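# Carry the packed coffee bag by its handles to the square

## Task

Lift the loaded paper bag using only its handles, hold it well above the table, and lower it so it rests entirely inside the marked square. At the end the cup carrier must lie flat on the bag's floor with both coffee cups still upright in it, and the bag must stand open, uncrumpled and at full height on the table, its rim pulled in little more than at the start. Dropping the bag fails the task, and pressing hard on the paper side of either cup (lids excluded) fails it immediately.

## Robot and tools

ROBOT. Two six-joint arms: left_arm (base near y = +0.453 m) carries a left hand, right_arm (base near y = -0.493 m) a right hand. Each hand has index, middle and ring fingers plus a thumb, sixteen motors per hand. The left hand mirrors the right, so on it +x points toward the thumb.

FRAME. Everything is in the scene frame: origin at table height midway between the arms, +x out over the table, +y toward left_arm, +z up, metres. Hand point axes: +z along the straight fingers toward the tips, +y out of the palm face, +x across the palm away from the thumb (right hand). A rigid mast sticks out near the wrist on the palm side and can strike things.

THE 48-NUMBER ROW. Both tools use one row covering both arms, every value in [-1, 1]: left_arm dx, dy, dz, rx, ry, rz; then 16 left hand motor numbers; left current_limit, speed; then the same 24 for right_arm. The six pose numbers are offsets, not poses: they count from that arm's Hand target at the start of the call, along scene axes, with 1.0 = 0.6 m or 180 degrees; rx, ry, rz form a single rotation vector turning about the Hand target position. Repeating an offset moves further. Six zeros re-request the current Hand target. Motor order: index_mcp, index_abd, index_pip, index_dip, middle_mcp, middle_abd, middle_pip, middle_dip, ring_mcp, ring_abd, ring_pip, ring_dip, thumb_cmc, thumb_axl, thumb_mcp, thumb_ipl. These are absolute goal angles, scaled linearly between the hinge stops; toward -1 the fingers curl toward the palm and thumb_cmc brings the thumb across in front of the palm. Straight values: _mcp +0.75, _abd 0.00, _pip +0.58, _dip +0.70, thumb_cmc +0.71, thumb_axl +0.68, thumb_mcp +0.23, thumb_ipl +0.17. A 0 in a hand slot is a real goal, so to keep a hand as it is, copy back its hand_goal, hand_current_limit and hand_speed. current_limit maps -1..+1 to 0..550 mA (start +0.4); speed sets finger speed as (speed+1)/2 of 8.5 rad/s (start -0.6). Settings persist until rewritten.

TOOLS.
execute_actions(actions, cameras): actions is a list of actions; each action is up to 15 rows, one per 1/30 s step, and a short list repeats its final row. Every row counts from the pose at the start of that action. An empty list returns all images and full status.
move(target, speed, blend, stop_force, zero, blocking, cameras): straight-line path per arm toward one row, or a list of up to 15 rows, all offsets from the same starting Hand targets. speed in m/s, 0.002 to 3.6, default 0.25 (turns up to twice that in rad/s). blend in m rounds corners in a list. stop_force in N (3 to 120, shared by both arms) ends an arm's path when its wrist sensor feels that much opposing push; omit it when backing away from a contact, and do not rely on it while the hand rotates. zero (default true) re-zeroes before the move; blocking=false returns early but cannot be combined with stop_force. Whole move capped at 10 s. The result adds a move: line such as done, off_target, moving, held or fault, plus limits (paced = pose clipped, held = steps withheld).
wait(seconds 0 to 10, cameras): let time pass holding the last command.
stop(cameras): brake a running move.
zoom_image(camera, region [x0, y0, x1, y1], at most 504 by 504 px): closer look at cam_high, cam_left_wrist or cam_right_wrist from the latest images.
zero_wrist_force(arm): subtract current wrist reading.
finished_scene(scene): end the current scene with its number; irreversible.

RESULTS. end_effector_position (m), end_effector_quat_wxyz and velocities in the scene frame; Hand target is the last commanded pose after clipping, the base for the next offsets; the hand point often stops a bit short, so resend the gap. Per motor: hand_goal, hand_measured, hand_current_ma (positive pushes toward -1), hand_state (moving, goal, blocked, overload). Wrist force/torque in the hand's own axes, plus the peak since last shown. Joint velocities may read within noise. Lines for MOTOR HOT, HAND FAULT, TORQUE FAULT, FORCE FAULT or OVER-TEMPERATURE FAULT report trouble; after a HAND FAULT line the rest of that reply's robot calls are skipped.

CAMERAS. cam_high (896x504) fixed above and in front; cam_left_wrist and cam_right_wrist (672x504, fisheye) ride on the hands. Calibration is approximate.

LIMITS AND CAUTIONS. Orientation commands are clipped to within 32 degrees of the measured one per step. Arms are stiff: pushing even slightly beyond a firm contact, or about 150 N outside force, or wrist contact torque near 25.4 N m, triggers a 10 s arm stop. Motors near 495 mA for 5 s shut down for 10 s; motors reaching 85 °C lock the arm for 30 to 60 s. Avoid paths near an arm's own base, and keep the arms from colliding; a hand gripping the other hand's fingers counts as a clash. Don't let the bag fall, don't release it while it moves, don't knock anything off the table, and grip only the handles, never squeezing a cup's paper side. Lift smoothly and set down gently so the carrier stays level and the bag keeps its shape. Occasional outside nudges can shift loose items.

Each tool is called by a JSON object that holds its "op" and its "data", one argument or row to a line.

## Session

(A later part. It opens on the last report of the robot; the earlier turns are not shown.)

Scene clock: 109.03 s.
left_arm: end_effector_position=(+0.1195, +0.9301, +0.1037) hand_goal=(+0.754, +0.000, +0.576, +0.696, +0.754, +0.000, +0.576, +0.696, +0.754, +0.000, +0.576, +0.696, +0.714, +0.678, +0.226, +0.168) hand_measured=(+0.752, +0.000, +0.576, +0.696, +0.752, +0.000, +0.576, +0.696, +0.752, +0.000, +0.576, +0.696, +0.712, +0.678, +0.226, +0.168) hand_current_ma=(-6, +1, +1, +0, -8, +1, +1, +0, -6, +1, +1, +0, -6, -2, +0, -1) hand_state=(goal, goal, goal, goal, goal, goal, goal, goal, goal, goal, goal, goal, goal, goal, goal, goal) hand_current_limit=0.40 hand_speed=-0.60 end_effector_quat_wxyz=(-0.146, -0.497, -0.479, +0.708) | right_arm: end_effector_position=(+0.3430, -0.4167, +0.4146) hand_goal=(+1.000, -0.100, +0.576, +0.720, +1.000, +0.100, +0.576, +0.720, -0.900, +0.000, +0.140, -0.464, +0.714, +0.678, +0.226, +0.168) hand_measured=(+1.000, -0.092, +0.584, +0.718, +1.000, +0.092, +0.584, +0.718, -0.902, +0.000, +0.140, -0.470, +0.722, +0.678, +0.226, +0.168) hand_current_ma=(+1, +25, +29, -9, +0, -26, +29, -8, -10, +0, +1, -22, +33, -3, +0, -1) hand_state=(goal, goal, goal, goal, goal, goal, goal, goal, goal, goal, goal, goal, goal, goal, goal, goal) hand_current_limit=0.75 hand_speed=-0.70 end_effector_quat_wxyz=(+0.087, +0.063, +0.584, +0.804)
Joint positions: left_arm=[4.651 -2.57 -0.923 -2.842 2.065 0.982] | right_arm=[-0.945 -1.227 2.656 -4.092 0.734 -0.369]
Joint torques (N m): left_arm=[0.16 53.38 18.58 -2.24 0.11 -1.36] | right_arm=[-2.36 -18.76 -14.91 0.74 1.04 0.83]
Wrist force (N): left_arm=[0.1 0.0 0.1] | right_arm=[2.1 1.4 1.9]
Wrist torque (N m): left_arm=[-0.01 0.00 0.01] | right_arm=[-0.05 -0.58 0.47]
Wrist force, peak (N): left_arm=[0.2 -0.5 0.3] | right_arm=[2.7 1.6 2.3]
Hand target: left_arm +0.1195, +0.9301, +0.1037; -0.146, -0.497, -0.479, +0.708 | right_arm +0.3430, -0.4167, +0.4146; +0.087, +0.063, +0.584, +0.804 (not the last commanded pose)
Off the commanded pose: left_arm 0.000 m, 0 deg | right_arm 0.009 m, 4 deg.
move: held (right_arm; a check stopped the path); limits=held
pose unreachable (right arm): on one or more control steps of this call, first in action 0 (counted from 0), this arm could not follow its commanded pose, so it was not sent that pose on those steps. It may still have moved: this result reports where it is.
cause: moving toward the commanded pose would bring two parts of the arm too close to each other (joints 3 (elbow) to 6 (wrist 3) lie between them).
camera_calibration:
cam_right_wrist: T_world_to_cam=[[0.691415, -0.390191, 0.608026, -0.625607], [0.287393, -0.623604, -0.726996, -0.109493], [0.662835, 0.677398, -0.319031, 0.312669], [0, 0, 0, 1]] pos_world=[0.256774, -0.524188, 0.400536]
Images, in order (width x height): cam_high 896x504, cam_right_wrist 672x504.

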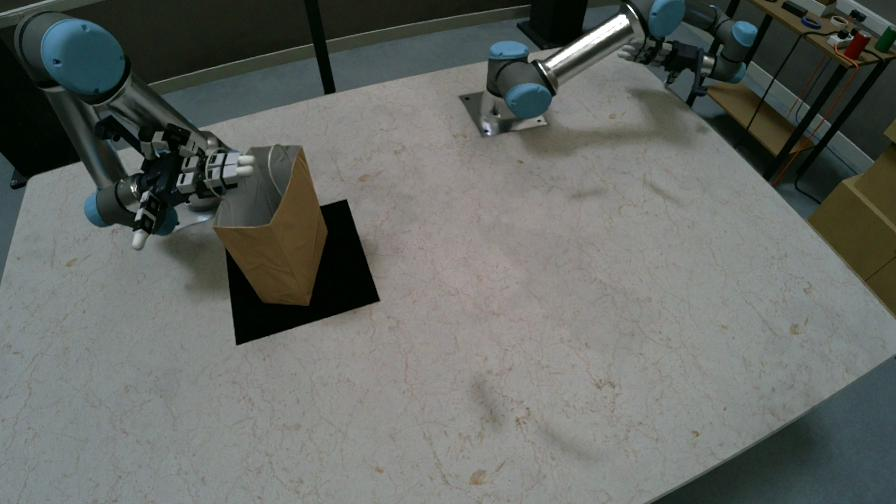

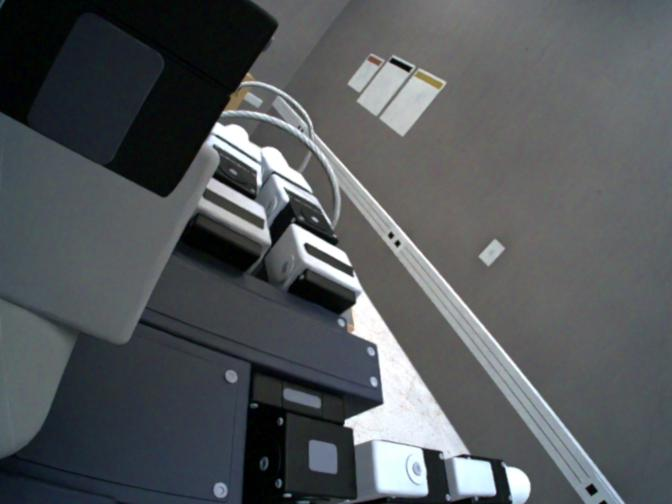

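{"op": "move", "data": {
  "target": [0,0,0,0,0,0,0.754,0,0.576,0.696,0.754,0,0.576,0.696,0.754,0,0.576,0.696,0.714,0.678,0.226,0.168,0.4,-0.6,-0.0142,-0.0651,-0.004,0,0,0,1,-0.1,0.576,0.72,1,0.1,0.576,0.72,-0.90,0,0.139,-0.464,0.714,0.678,0.226,0.168,0.75,-0.7],
  "cameras": ["cam_high","cam_right_wrist"],
  "speed": 0.05
}}

{"op": "zoom_image", "data": {
  "camera": "cam_high",
  "region": [180, 120, 320, 260]
}}

{"op": "zoom_image", "data": {
  "camera": "cam_right_wrist",
  "region": [160, 80, 400, 320]
}}

Scene clock: 110.50 s.
left_arm: end_effector_position=(+0.1195, +0.9301, +0.1037) hand_goal=(+0.754, +0.000, +0.576, +0.696, +0.754, +0.000, +0.576, +0.696, +0.754, +0.000, +0.576, +0.696, +0.714, +0.678, +0.226, +0.168) hand_measured=(+0.752, +0.000, +0.576, +0.696, +0.752, +0.000, +0.576, +0.696, +0.752, +0.000, +0.576, +0.696, +0.712, +0.678, +0.226, +0.168) hand_current_ma=(-6, +1, +1, +0, -8, +1, +1, +0, -6, +1, +1, +0, -6, -2, +0, -1) hand_state=(goal, goal, goal, goal, goal, goal, goal, goal, goal, goal, goal, goal, goal, goal, goal, goal) hand_current_limit=0.40 hand_speed=-0.60 end_effector_quat_wxyz=(-0.146, -0.497, -0.479, +0.708) | right_arm: end_effector_position=(+0.3345, -0.4558, +0.4122) hand_goal=(+1.000, -0.100, +0.576, +0.720, +1.000, +0.100, +0.576, +0.720, -0.900, +0.000, +0.140, -0.464, +0.714, +0.678, +0.226, +0.168) hand_measured=(+1.000, -0.092, +0.584, +0.718, +1.000, +0.092, +0.584, +0.718, -0.902, +0.000, +0.140, -0.470, +0.722, +0.678, +0.226, +0.168) hand_current_ma=(+1, +25, +29, -9, +0, -26, +29, -8, -10, +0, +1, -22, +33, -3, +0, -1) hand_state=(goal, goal, goal, goal, goal, goal, goal, goal, goal, goal, goal, goal, goal, goal, goal, goal) hand_current_limit=0.75 hand_speed=-0.70 end_effector_quat_wxyz=(+0.087, +0.063, +0.585, +0.804)
Joint positions: left_arm=[4.651 -2.57 -0.923 -2.842 2.065 0.982] | right_arm=[-1.063 -1.193 2.617 -4.138 0.841 -0.295]
Joint torques (N m): left_arm=[-0.59 53.79 19.79 -2.33 0.2 -1.27] | right_arm=[10.54 -25.16 4.79 1.14 -1.26 -0.84]
Wrist force (N): left_arm=[-0.1 -0.1 0.3] | right_arm=[2.1 1.6 2.2]
Wrist torque (N m): left_arm=[-0.04 0.03 -0.01] | right_arm=[-0.05 -0.58 0.41]
Wrist force, peak (N): left_arm=[0.0 -0.1 0.6] | right_arm=[2.4 1.3 2.5]
Hand target: left_arm +0.1195, +0.9301, +0.1037; -0.146, -0.497, -0.479, +0.708 | right_arm +0.3344, -0.4558, +0.4122; +0.087, +0.063, +0.584, +0.804
Off the commanded pose: left_arm 0.000 m, 0 deg | right_arm 0.000 m, 0 deg.
move: done
camera_calibration:
cam_right_wrist: T_world_to_cam=[[0.691366, -0.390087, 0.60815, -0.633505], [0.287509, -0.623671, -0.726893, -0.133285], [0.662836, 0.677397, -0.319031, 0.344022], [0, 0, 0, 1]] pos_world=[0.248274, -0.563288, 0.398136]
Images, in order (width x height): cam_high 896x504, cam_right_wrist 672x504.

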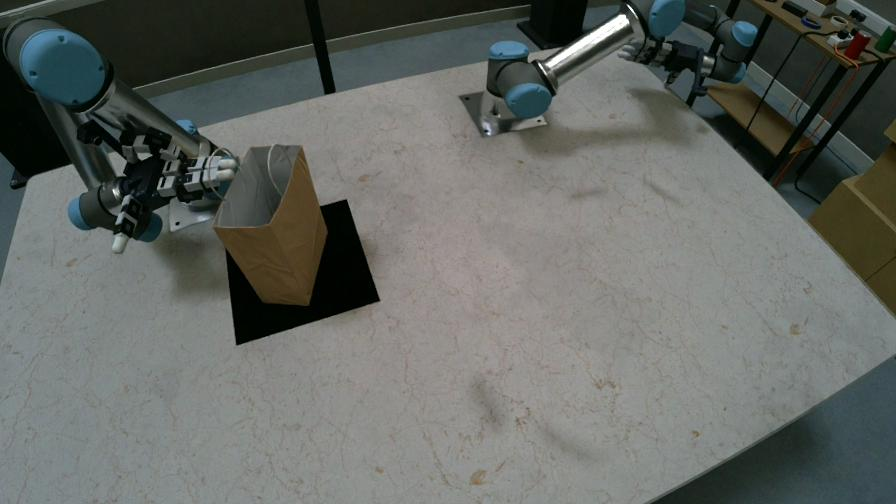

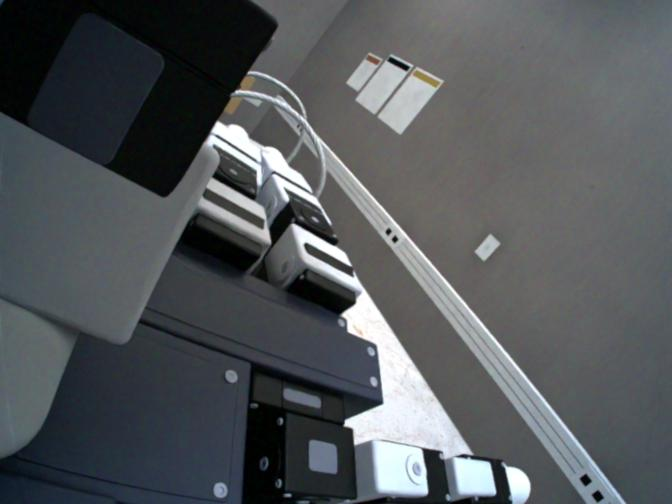

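Scaled by 3.600.

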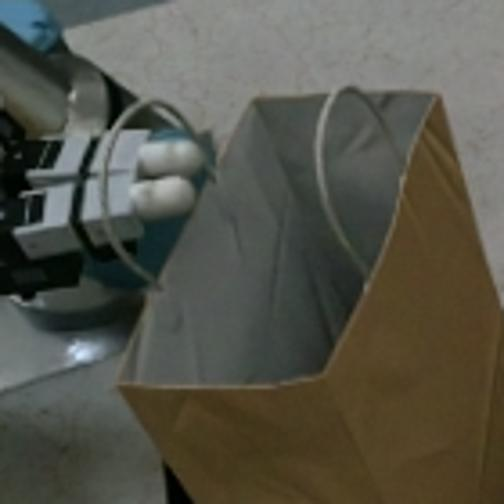

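Scaled by 2.100 from the camera's 672x504 image, which has a finer 960x720 frame.

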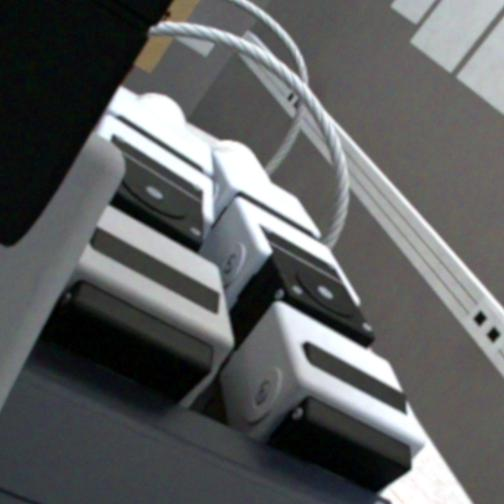

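{"op": "move", "data": {
  "target": [0,0,0,0,0,0,0.754,0,0.576,0.696,0.754,0,0.576,0.696,0.754,0,0.576,0.696,0.714,0.678,0.226,0.168,0.4,-0.6,-0.0249,-0.114,0,0,0,0,1,-0.1,0.576,0.72,1,0.1,0.576,0.72,-0.90,0,0.139,-0.464,0.714,0.678,0.226,0.168,0.75,-0.7],
  "cameras": ["cam_high","cam_right_wrist"],
  "speed": 0.08
}}

{"op": "zoom_image", "data": {
  "camera": "cam_high",
  "region": [180, 120, 340, 320]
}}

Scene clock: 111.37 s.
left_arm: end_effector_position=(+0.1195, +0.9301, +0.1037) hand_goal=(+0.754, +0.000, +0.576, +0.696, +0.754, +0.000, +0.576, +0.696, +0.754, +0.000, +0.576, +0.696, +0.714, +0.678, +0.226, +0.168) hand_measured=(+0.752, +0.000, +0.576, +0.696, +0.752, +0.000, +0.576, +0.696, +0.752, +0.000, +0.576, +0.696, +0.712, +0.678, +0.226, +0.168) hand_current_ma=(-6, +1, +1, +0, -8, +1, +1, +0, -6, +1, +1, +0, -6, -2, +0, -1) hand_state=(goal, goal, goal, goal, goal, goal, goal, goal, goal, goal, goal, goal, goal, goal, goal, goal) hand_current_limit=0.40 hand_speed=-0.60 end_effector_quat_wxyz=(-0.146, -0.497, -0.479, +0.708) | right_arm: end_effector_position=(+0.3285, -0.4829, +0.4122) hand_goal=(+1.000, -0.100, +0.576, +0.720, +1.000, +0.100, +0.576, +0.720, -0.900, +0.000, +0.140, -0.464, +0.714, +0.678, +0.226, +0.168) hand_measured=(+1.000, -0.092, +0.584, +0.718, +1.000, +0.092, +0.584, +0.718, -0.902, +0.000, +0.140, -0.470, +0.722, +0.678, +0.226, +0.168) hand_current_ma=(+1, +25, +28, -8, +0, -26, +29, -8, -12, +0, +1, -21, +35, -3, +2, -1) hand_state=(goal, goal, goal, goal, goal, goal, goal, goal, goal, goal, goal, goal, goal, goal, goal, goal) hand_current_limit=0.75 hand_speed=-0.70 end_effector_quat_wxyz=(+0.087, +0.063, +0.585, +0.804)
Joint positions: left_arm=[4.651 -2.57 -0.923 -2.842 2.065 0.982] | right_arm=[-1.135 -1.18 2.583 -4.142 0.907 -0.258]
Joint torques (N m): left_arm=[0.15 53.13 19.34 -2.27 0.02 -1.4] | right_arm=[12.35 -21.74 4.89 0.59 -1.77 -0.67]
Wrist force (N): left_arm=[0.2 -0.2 0.1] | right_arm=[1.7 1.4 1.8]
Wrist torque (N m): left_arm=[-0.04 -0.02 0.02] | right_arm=[-0.04 -0.52 0.31]
Wrist force, peak (N): left_arm=[0.1 -0.1 0.5] | right_arm=[2.1 1.0 3.0]
Hand target: left_arm +0.1195, +0.9301, +0.1037; -0.146, -0.497, -0.479, +0.708 | right_arm +0.3285, -0.4828, +0.4122; +0.087, +0.063, +0.585, +0.804 (not the last commanded pose)
Off the commanded pose: left_arm 0.000 m, 0 deg | right_arm 0.042 m, 0 deg.
move: held (right_arm; a check stopped the path); limits=held
pose unreachable (right arm): on one or more control steps of this call, first in action 0 (counted from 0), this arm could not follow its commanded pose, so it was not sent that pose on those steps. It may still have moved: this result reports where it is.
cause: moving toward the commanded pose would bring two parts of the arm too close to each other (joints 3 (elbow) to 6 (wrist 3) lie between them).
camera_calibration:
cam_right_wrist: T_world_to_cam=[[0.691348, -0.390049, 0.608194, -0.639989], [0.287551, -0.623695, -0.726856, -0.14853], [0.662837, 0.677397, -0.319031, 0.36629], [0, 0, 0, 1]] pos_world=[0.242374, -0.590388, 0.398136]
Images, in order (width x height): cam_high 896x504, cam_right_wrist 672x504.

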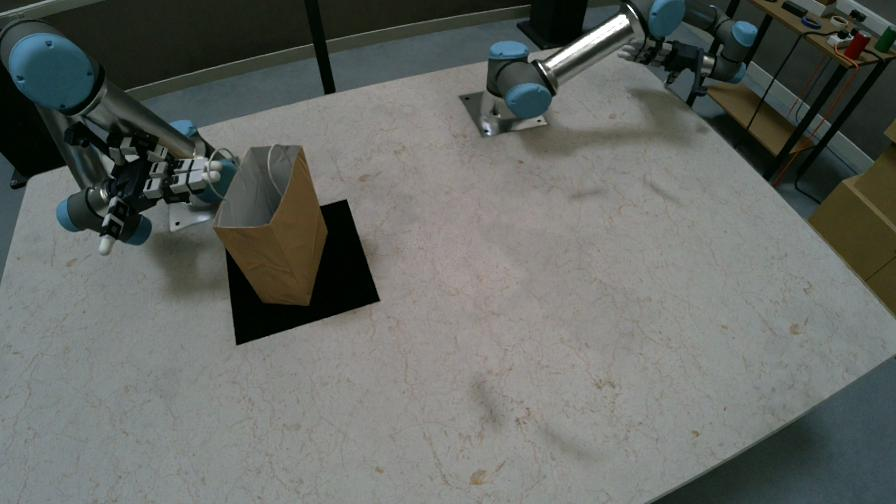

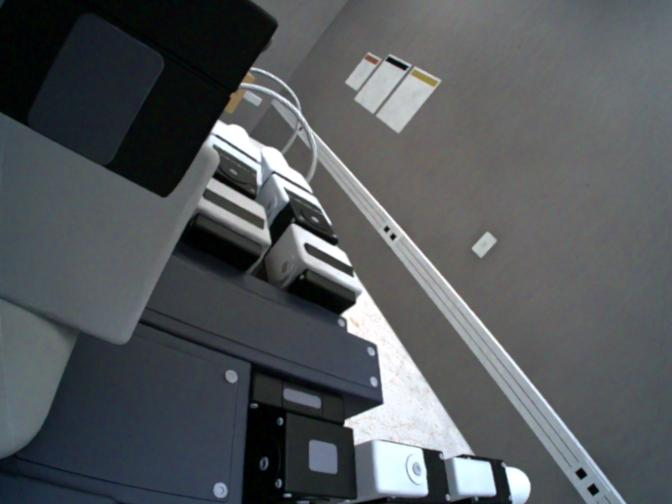

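Scaled by 2.520.

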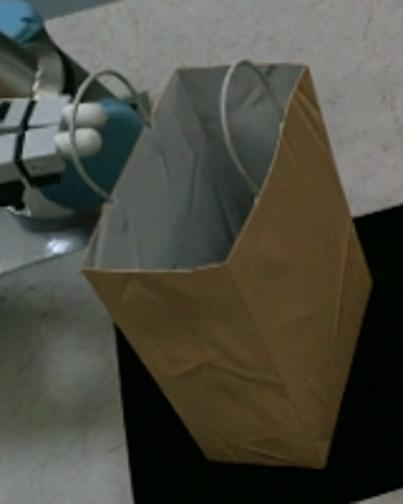

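{"op": "move", "data": {
  "target": [0,0,0,0,0,0,0.754,0,0.576,0.696,0.754,0,0.576,0.696,0.754,0,0.576,0.696,0.714,0.678,0.226,0.168,0.4,-0.6,0.049,-0.0285,0,0,0,0.0683,1,-0.1,0.576,0.72,1,0.1,0.576,0.72,-0.90,0,0.139,-0.464,0.714,0.678,0.226,0.168,0.75,-0.7],
  "cameras": ["cam_high"],
  "speed": 0.08
}}

{"op": "zoom_image", "data": {
  "camera": "cam_high",
  "region": [180, 120, 340, 320]
}}

Scene clock: 113.30 s.
left_arm: end_effector_position=(+0.1195, +0.9301, +0.1037) hand_goal=(+0.754, +0.000, +0.576, +0.696, +0.754, +0.000, +0.576, +0.696, +0.754, +0.000, +0.576, +0.696, +0.714, +0.678, +0.226, +0.168) hand_measured=(+0.752, +0.000, +0.576, +0.696, +0.752, +0.000, +0.576, +0.696, +0.752, +0.000, +0.576, +0.696, +0.712, +0.678, +0.226, +0.168) hand_current_ma=(-6, +1, +1, +0, -8, +1, +1, +0, -6, +1, +1, +0, -6, -2, +0, -1) hand_state=(goal, goal, goal, goal, goal, goal, goal, goal, goal, goal, goal, goal, goal, goal, goal, goal) hand_current_limit=0.40 hand_speed=-0.60 end_effector_quat_wxyz=(-0.146, -0.497, -0.479, +0.708) | right_arm: end_effector_position=(+0.3579, -0.4999, +0.4122) hand_goal=(+1.000, -0.100, +0.576, +0.720, +1.000, +0.100, +0.576, +0.720, -0.900, +0.000, +0.140, -0.464, +0.714, +0.678, +0.226, +0.168) hand_measured=(+1.000, -0.092, +0.584, +0.718, +1.000, +0.092, +0.584, +0.718, -0.902, +0.000, +0.140, -0.470, +0.722, +0.678, +0.226, +0.168) hand_current_ma=(+1, +25, +28, -8, +0, -26, +29, -8, -11, +0, +1, -21, +35, -3, +2, -1) hand_state=(goal, goal, goal, goal, goal, goal, goal, goal, goal, goal, goal, goal, goal, goal, goal, goal) hand_current_limit=0.75 hand_speed=-0.70 end_effector_quat_wxyz=(+0.000, +0.000, +0.588, +0.809) end_effector_velocity=(+0.000, +0.001, +0.000) end_effector_angular_velocity=(+0.000, +0.000, -0.005)
Joint positions: left_arm=[4.651 -2.57 -0.923 -2.842 2.065 0.982] | right_arm=[-0.988 -1.105 2.371 -4.024 0.97 -0.225]
Joint velocities: left_arm=[within noise] | right_arm=[-0.001 -0.002 0.005 -0.002 -0.004 -0.001]
Joint torques (N m): left_arm=[-1.36 53.28 18.45 -2.28 0.07 -1.49] | right_arm=[-11.77 -31.5 0.85 -0.73 -1.57 -1]
Wrist force (N): left_arm=[0.1 0.1 0.3] | right_arm=[2.3 1.5 2.0]
Wrist torque (N m): left_arm=[-0.01 0.00 0.00] | right_arm=[-0.03 -0.61 0.39]
Wrist force, peak (N): left_arm=[0.1 -0.3 0.5] | right_arm=[2.6 1.3 1.9]
Hand target: left_arm +0.1195, +0.9301, +0.1037; -0.146, -0.497, -0.479, +0.708 | right_arm +0.3579, -0.4999, +0.4122; +0.000, +0.000, +0.588, +0.809
Off the commanded pose: left_arm 0.000 m, 0 deg | right_arm 0.000 m, 0 deg.
move: done
Images, in order (width x height): cam_high 896x504.

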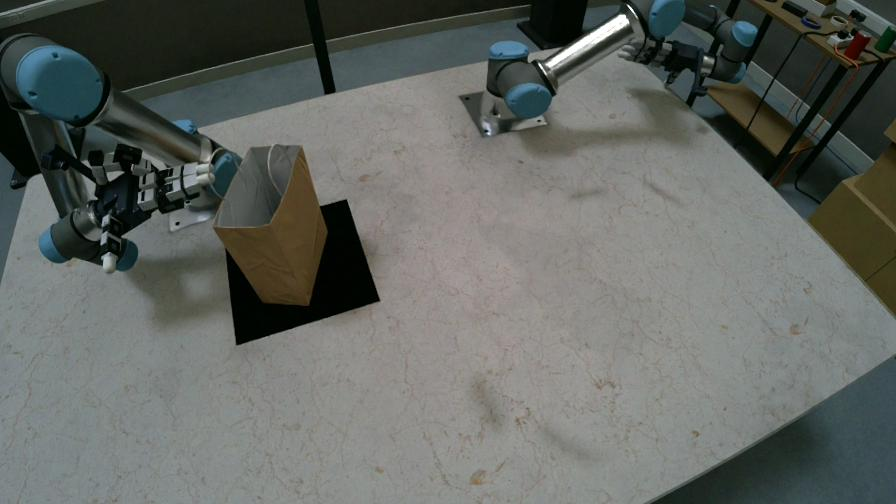

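Scaled by 2.520.

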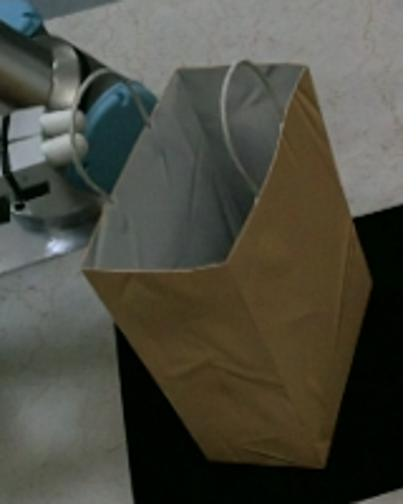

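{"op": "move", "data": {
  "target": [0,0,0,0,0,0,0.754,0,0.576,0.696,0.754,0,0.576,0.696,0.754,0,0.576,0.696,0.714,0.678,0.226,0.168,0.4,-0.6,0,-0.1167,0,0,0,0,1,-0.1,0.576,0.72,1,0.1,0.576,0.72,-0.90,0,0.139,-0.464,0.714,0.678,0.226,0.168,0.75,-0.7],
  "cameras": ["cam_high"],
  "speed": 0.08
}}

{"op": "zoom_image", "data": {
  "camera": "cam_high",
  "region": [180, 120, 340, 320]
}}

Scene clock: 114.63 s.
left_arm: end_effector_position=(+0.1195, +0.9301, +0.1037) hand_goal=(+0.754, +0.000, +0.576, +0.696, +0.754, +0.000, +0.576, +0.696, +0.754, +0.000, +0.576, +0.696, +0.714, +0.678, +0.226, +0.168) hand_measured=(+0.752, +0.000, +0.576, +0.696, +0.752, +0.000, +0.576, +0.696, +0.752, +0.000, +0.576, +0.696, +0.712, +0.678, +0.226, +0.168) hand_current_ma=(-6, +1, +1, +0, -8, +1, +1, +0, -6, +1, +1, +0, -6, -2, +0, -1) hand_state=(goal, goal, goal, goal, goal, goal, goal, goal, goal, goal, goal, goal, goal, goal, goal, goal) hand_current_limit=0.40 hand_speed=-0.60 end_effector_quat_wxyz=(-0.146, -0.497, -0.479, +0.708) | right_arm: end_effector_position=(+0.3579, -0.5701, +0.4122) hand_goal=(+1.000, -0.100, +0.576, +0.720, +1.000, +0.100, +0.576, +0.720, -0.900, +0.000, +0.140, -0.464, +0.714, +0.678, +0.226, +0.168) hand_measured=(+1.000, -0.092, +0.584, +0.718, +1.000, +0.092, +0.584, +0.718, -0.902, +0.000, +0.140, -0.470, +0.722, +0.678, +0.226, +0.168) hand_current_ma=(+1, +25, +28, -8, +0, -26, +29, -8, -11, +0, +1, -21, +35, -3, +2, -1) hand_state=(goal, goal, goal, goal, goal, goal, goal, goal, goal, goal, goal, goal, goal, goal, goal, goal) hand_current_limit=0.75 hand_speed=-0.70 end_effector_quat_wxyz=(+0.000, +0.000, +0.588, +0.809) end_effector_velocity=(+0.000, +0.003, +0.000) end_effector_angular_velocity=(-0.002, -0.001, -0.001)
Joint positions: left_arm=[4.651 -2.57 -0.923 -2.842 2.065 0.982] | right_arm=[-1.093 -1.052 2.246 -3.974 1.067 -0.181]
Joint velocities: left_arm=[within noise] | right_arm=[0.004 -0.003 0.005 -0.003 -0.005 -0.002]
Joint torques (N m): left_arm=[-0.27 53.79 19.52 -2.23 -0.01 -1.5] | right_arm=[11.17 -34.73 0.01 -0.48 -1.89 -0.97]
Wrist force (N): left_arm=[0.1 0.2 0.3] | right_arm=[2.3 1.6 2.3]
Wrist torque (N m): left_arm=[0.01 -0.01 0.01] | right_arm=[-0.07 -0.61 0.39]
Wrist force, peak (N): left_arm=[0.0 0.0 0.5] | right_arm=[2.3 1.4 2.8]
Hand target: left_arm +0.1195, +0.9301, +0.1037; -0.146, -0.497, -0.479, +0.708 | right_arm +0.3579, -0.5700, +0.4122; +0.000, +0.000, +0.588, +0.809
Off the commanded pose: left_arm 0.000 m, 0 deg | right_arm 0.000 m, 0 deg.
move: done
Images, in order (width x height): cam_high 896x504.

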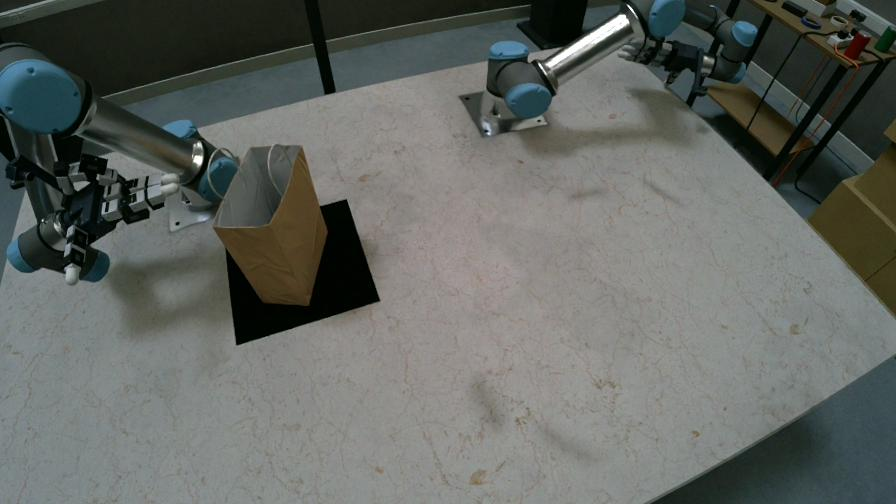

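Scaled by 2.520.

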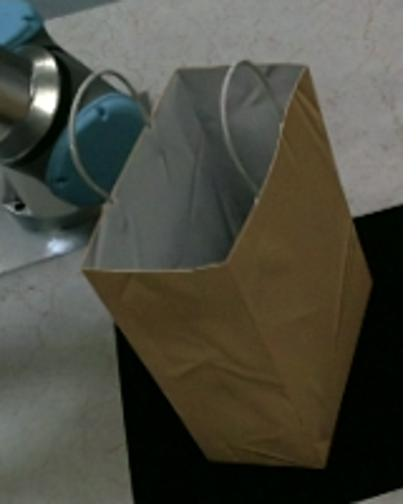

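{"op": "wait", "data": {
  "seconds": 0.5,
  "cameras": ["cam_high"]
}}

{"op": "finished_scene", "data": {
  "scene": 1
}}

Scene clock: 115.87 s.
left_arm: end_effector_position=(+0.1195, +0.9301, +0.1037) hand_goal=(+0.754, +0.000, +0.576, +0.696, +0.754, +0.000, +0.576, +0.696, +0.754, +0.000, +0.576, +0.696, +0.714, +0.678, +0.226, +0.168) hand_measured=(+0.752, +0.000, +0.576, +0.696, +0.752, +0.000, +0.576, +0.696, +0.752, +0.000, +0.576, +0.696, +0.712, +0.678, +0.226, +0.168) hand_current_ma=(-6, +1, +1, +0, -8, +1, +1, +0, -6, +1, +1, +0, -6, -2, +0, -1) hand_state=(goal, goal, goal, goal, goal, goal, goal, goal, goal, goal, goal, goal, goal, goal, goal, goal) hand_current_limit=0.40 hand_speed=-0.60 end_effector_quat_wxyz=(-0.146, -0.497, -0.479, +0.708) | right_arm: end_effector_position=(+0.3579, -0.5700, +0.4122) hand_goal=(+1.000, -0.100, +0.576, +0.720, +1.000, +0.100, +0.576, +0.720, -0.900, +0.000, +0.140, -0.464, +0.714, +0.678, +0.226, +0.168) hand_measured=(+1.000, -0.092, +0.584, +0.718, +1.000, +0.092, +0.584, +0.718, -0.902, +0.000, +0.140, -0.470, +0.722, +0.678, +0.226, +0.168) hand_current_ma=(+1, +25, +28, -8, +0, -26, +29, -8, -11, +0, +1, -21, +35, -3, +2, -1) hand_state=(goal, goal, goal, goal, goal, goal, goal, goal, goal, goal, goal, goal, goal, goal, goal, goal) hand_current_limit=0.75 hand_speed=-0.70 end_effector_quat_wxyz=(+0.000, +0.000, +0.588, +0.809)
Joint positions: left_arm=[4.651 -2.57 -0.923 -2.842 2.065 0.982] | right_arm=[-1.093 -1.053 2.246 -3.974 1.067 -0.181]
Joint torques (N m): left_arm=[-0.5 53.38 18.8 -2.33 0.27 -1.41] | right_arm=[12.81 -35.56 1.05 -0.21 -1.82 -1.15]
Wrist force (N): left_arm=[0.3 -0.1 -0.1] | right_arm=[2.0 1.6 2.0]
Wrist torque (N m): left_arm=[-0.01 -0.04 0.03] | right_arm=[-0.04 -0.57 0.38]
Wrist force, peak (N): left_arm=[0.1 0.1 0.6] | right_arm=[2.3 1.9 2.2]
Hand target: left_arm +0.1195, +0.9301, +0.1037; -0.146, -0.497, -0.479, +0.708 | right_arm +0.3579, -0.5700, +0.4122; +0.000, +0.000, +0.588, +0.809
Off the commanded pose: left_arm 0.000 m, 0 deg | right_arm 0.000 m, 0 deg.
wait: 0.50 s; at rest from the start
Images, in order (width x height): cam_high 896x504.

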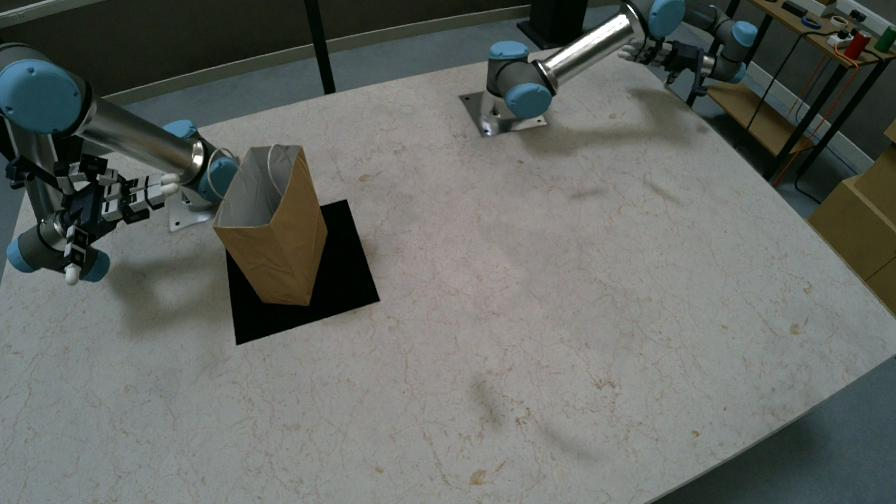

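The scene is finished: the task was done.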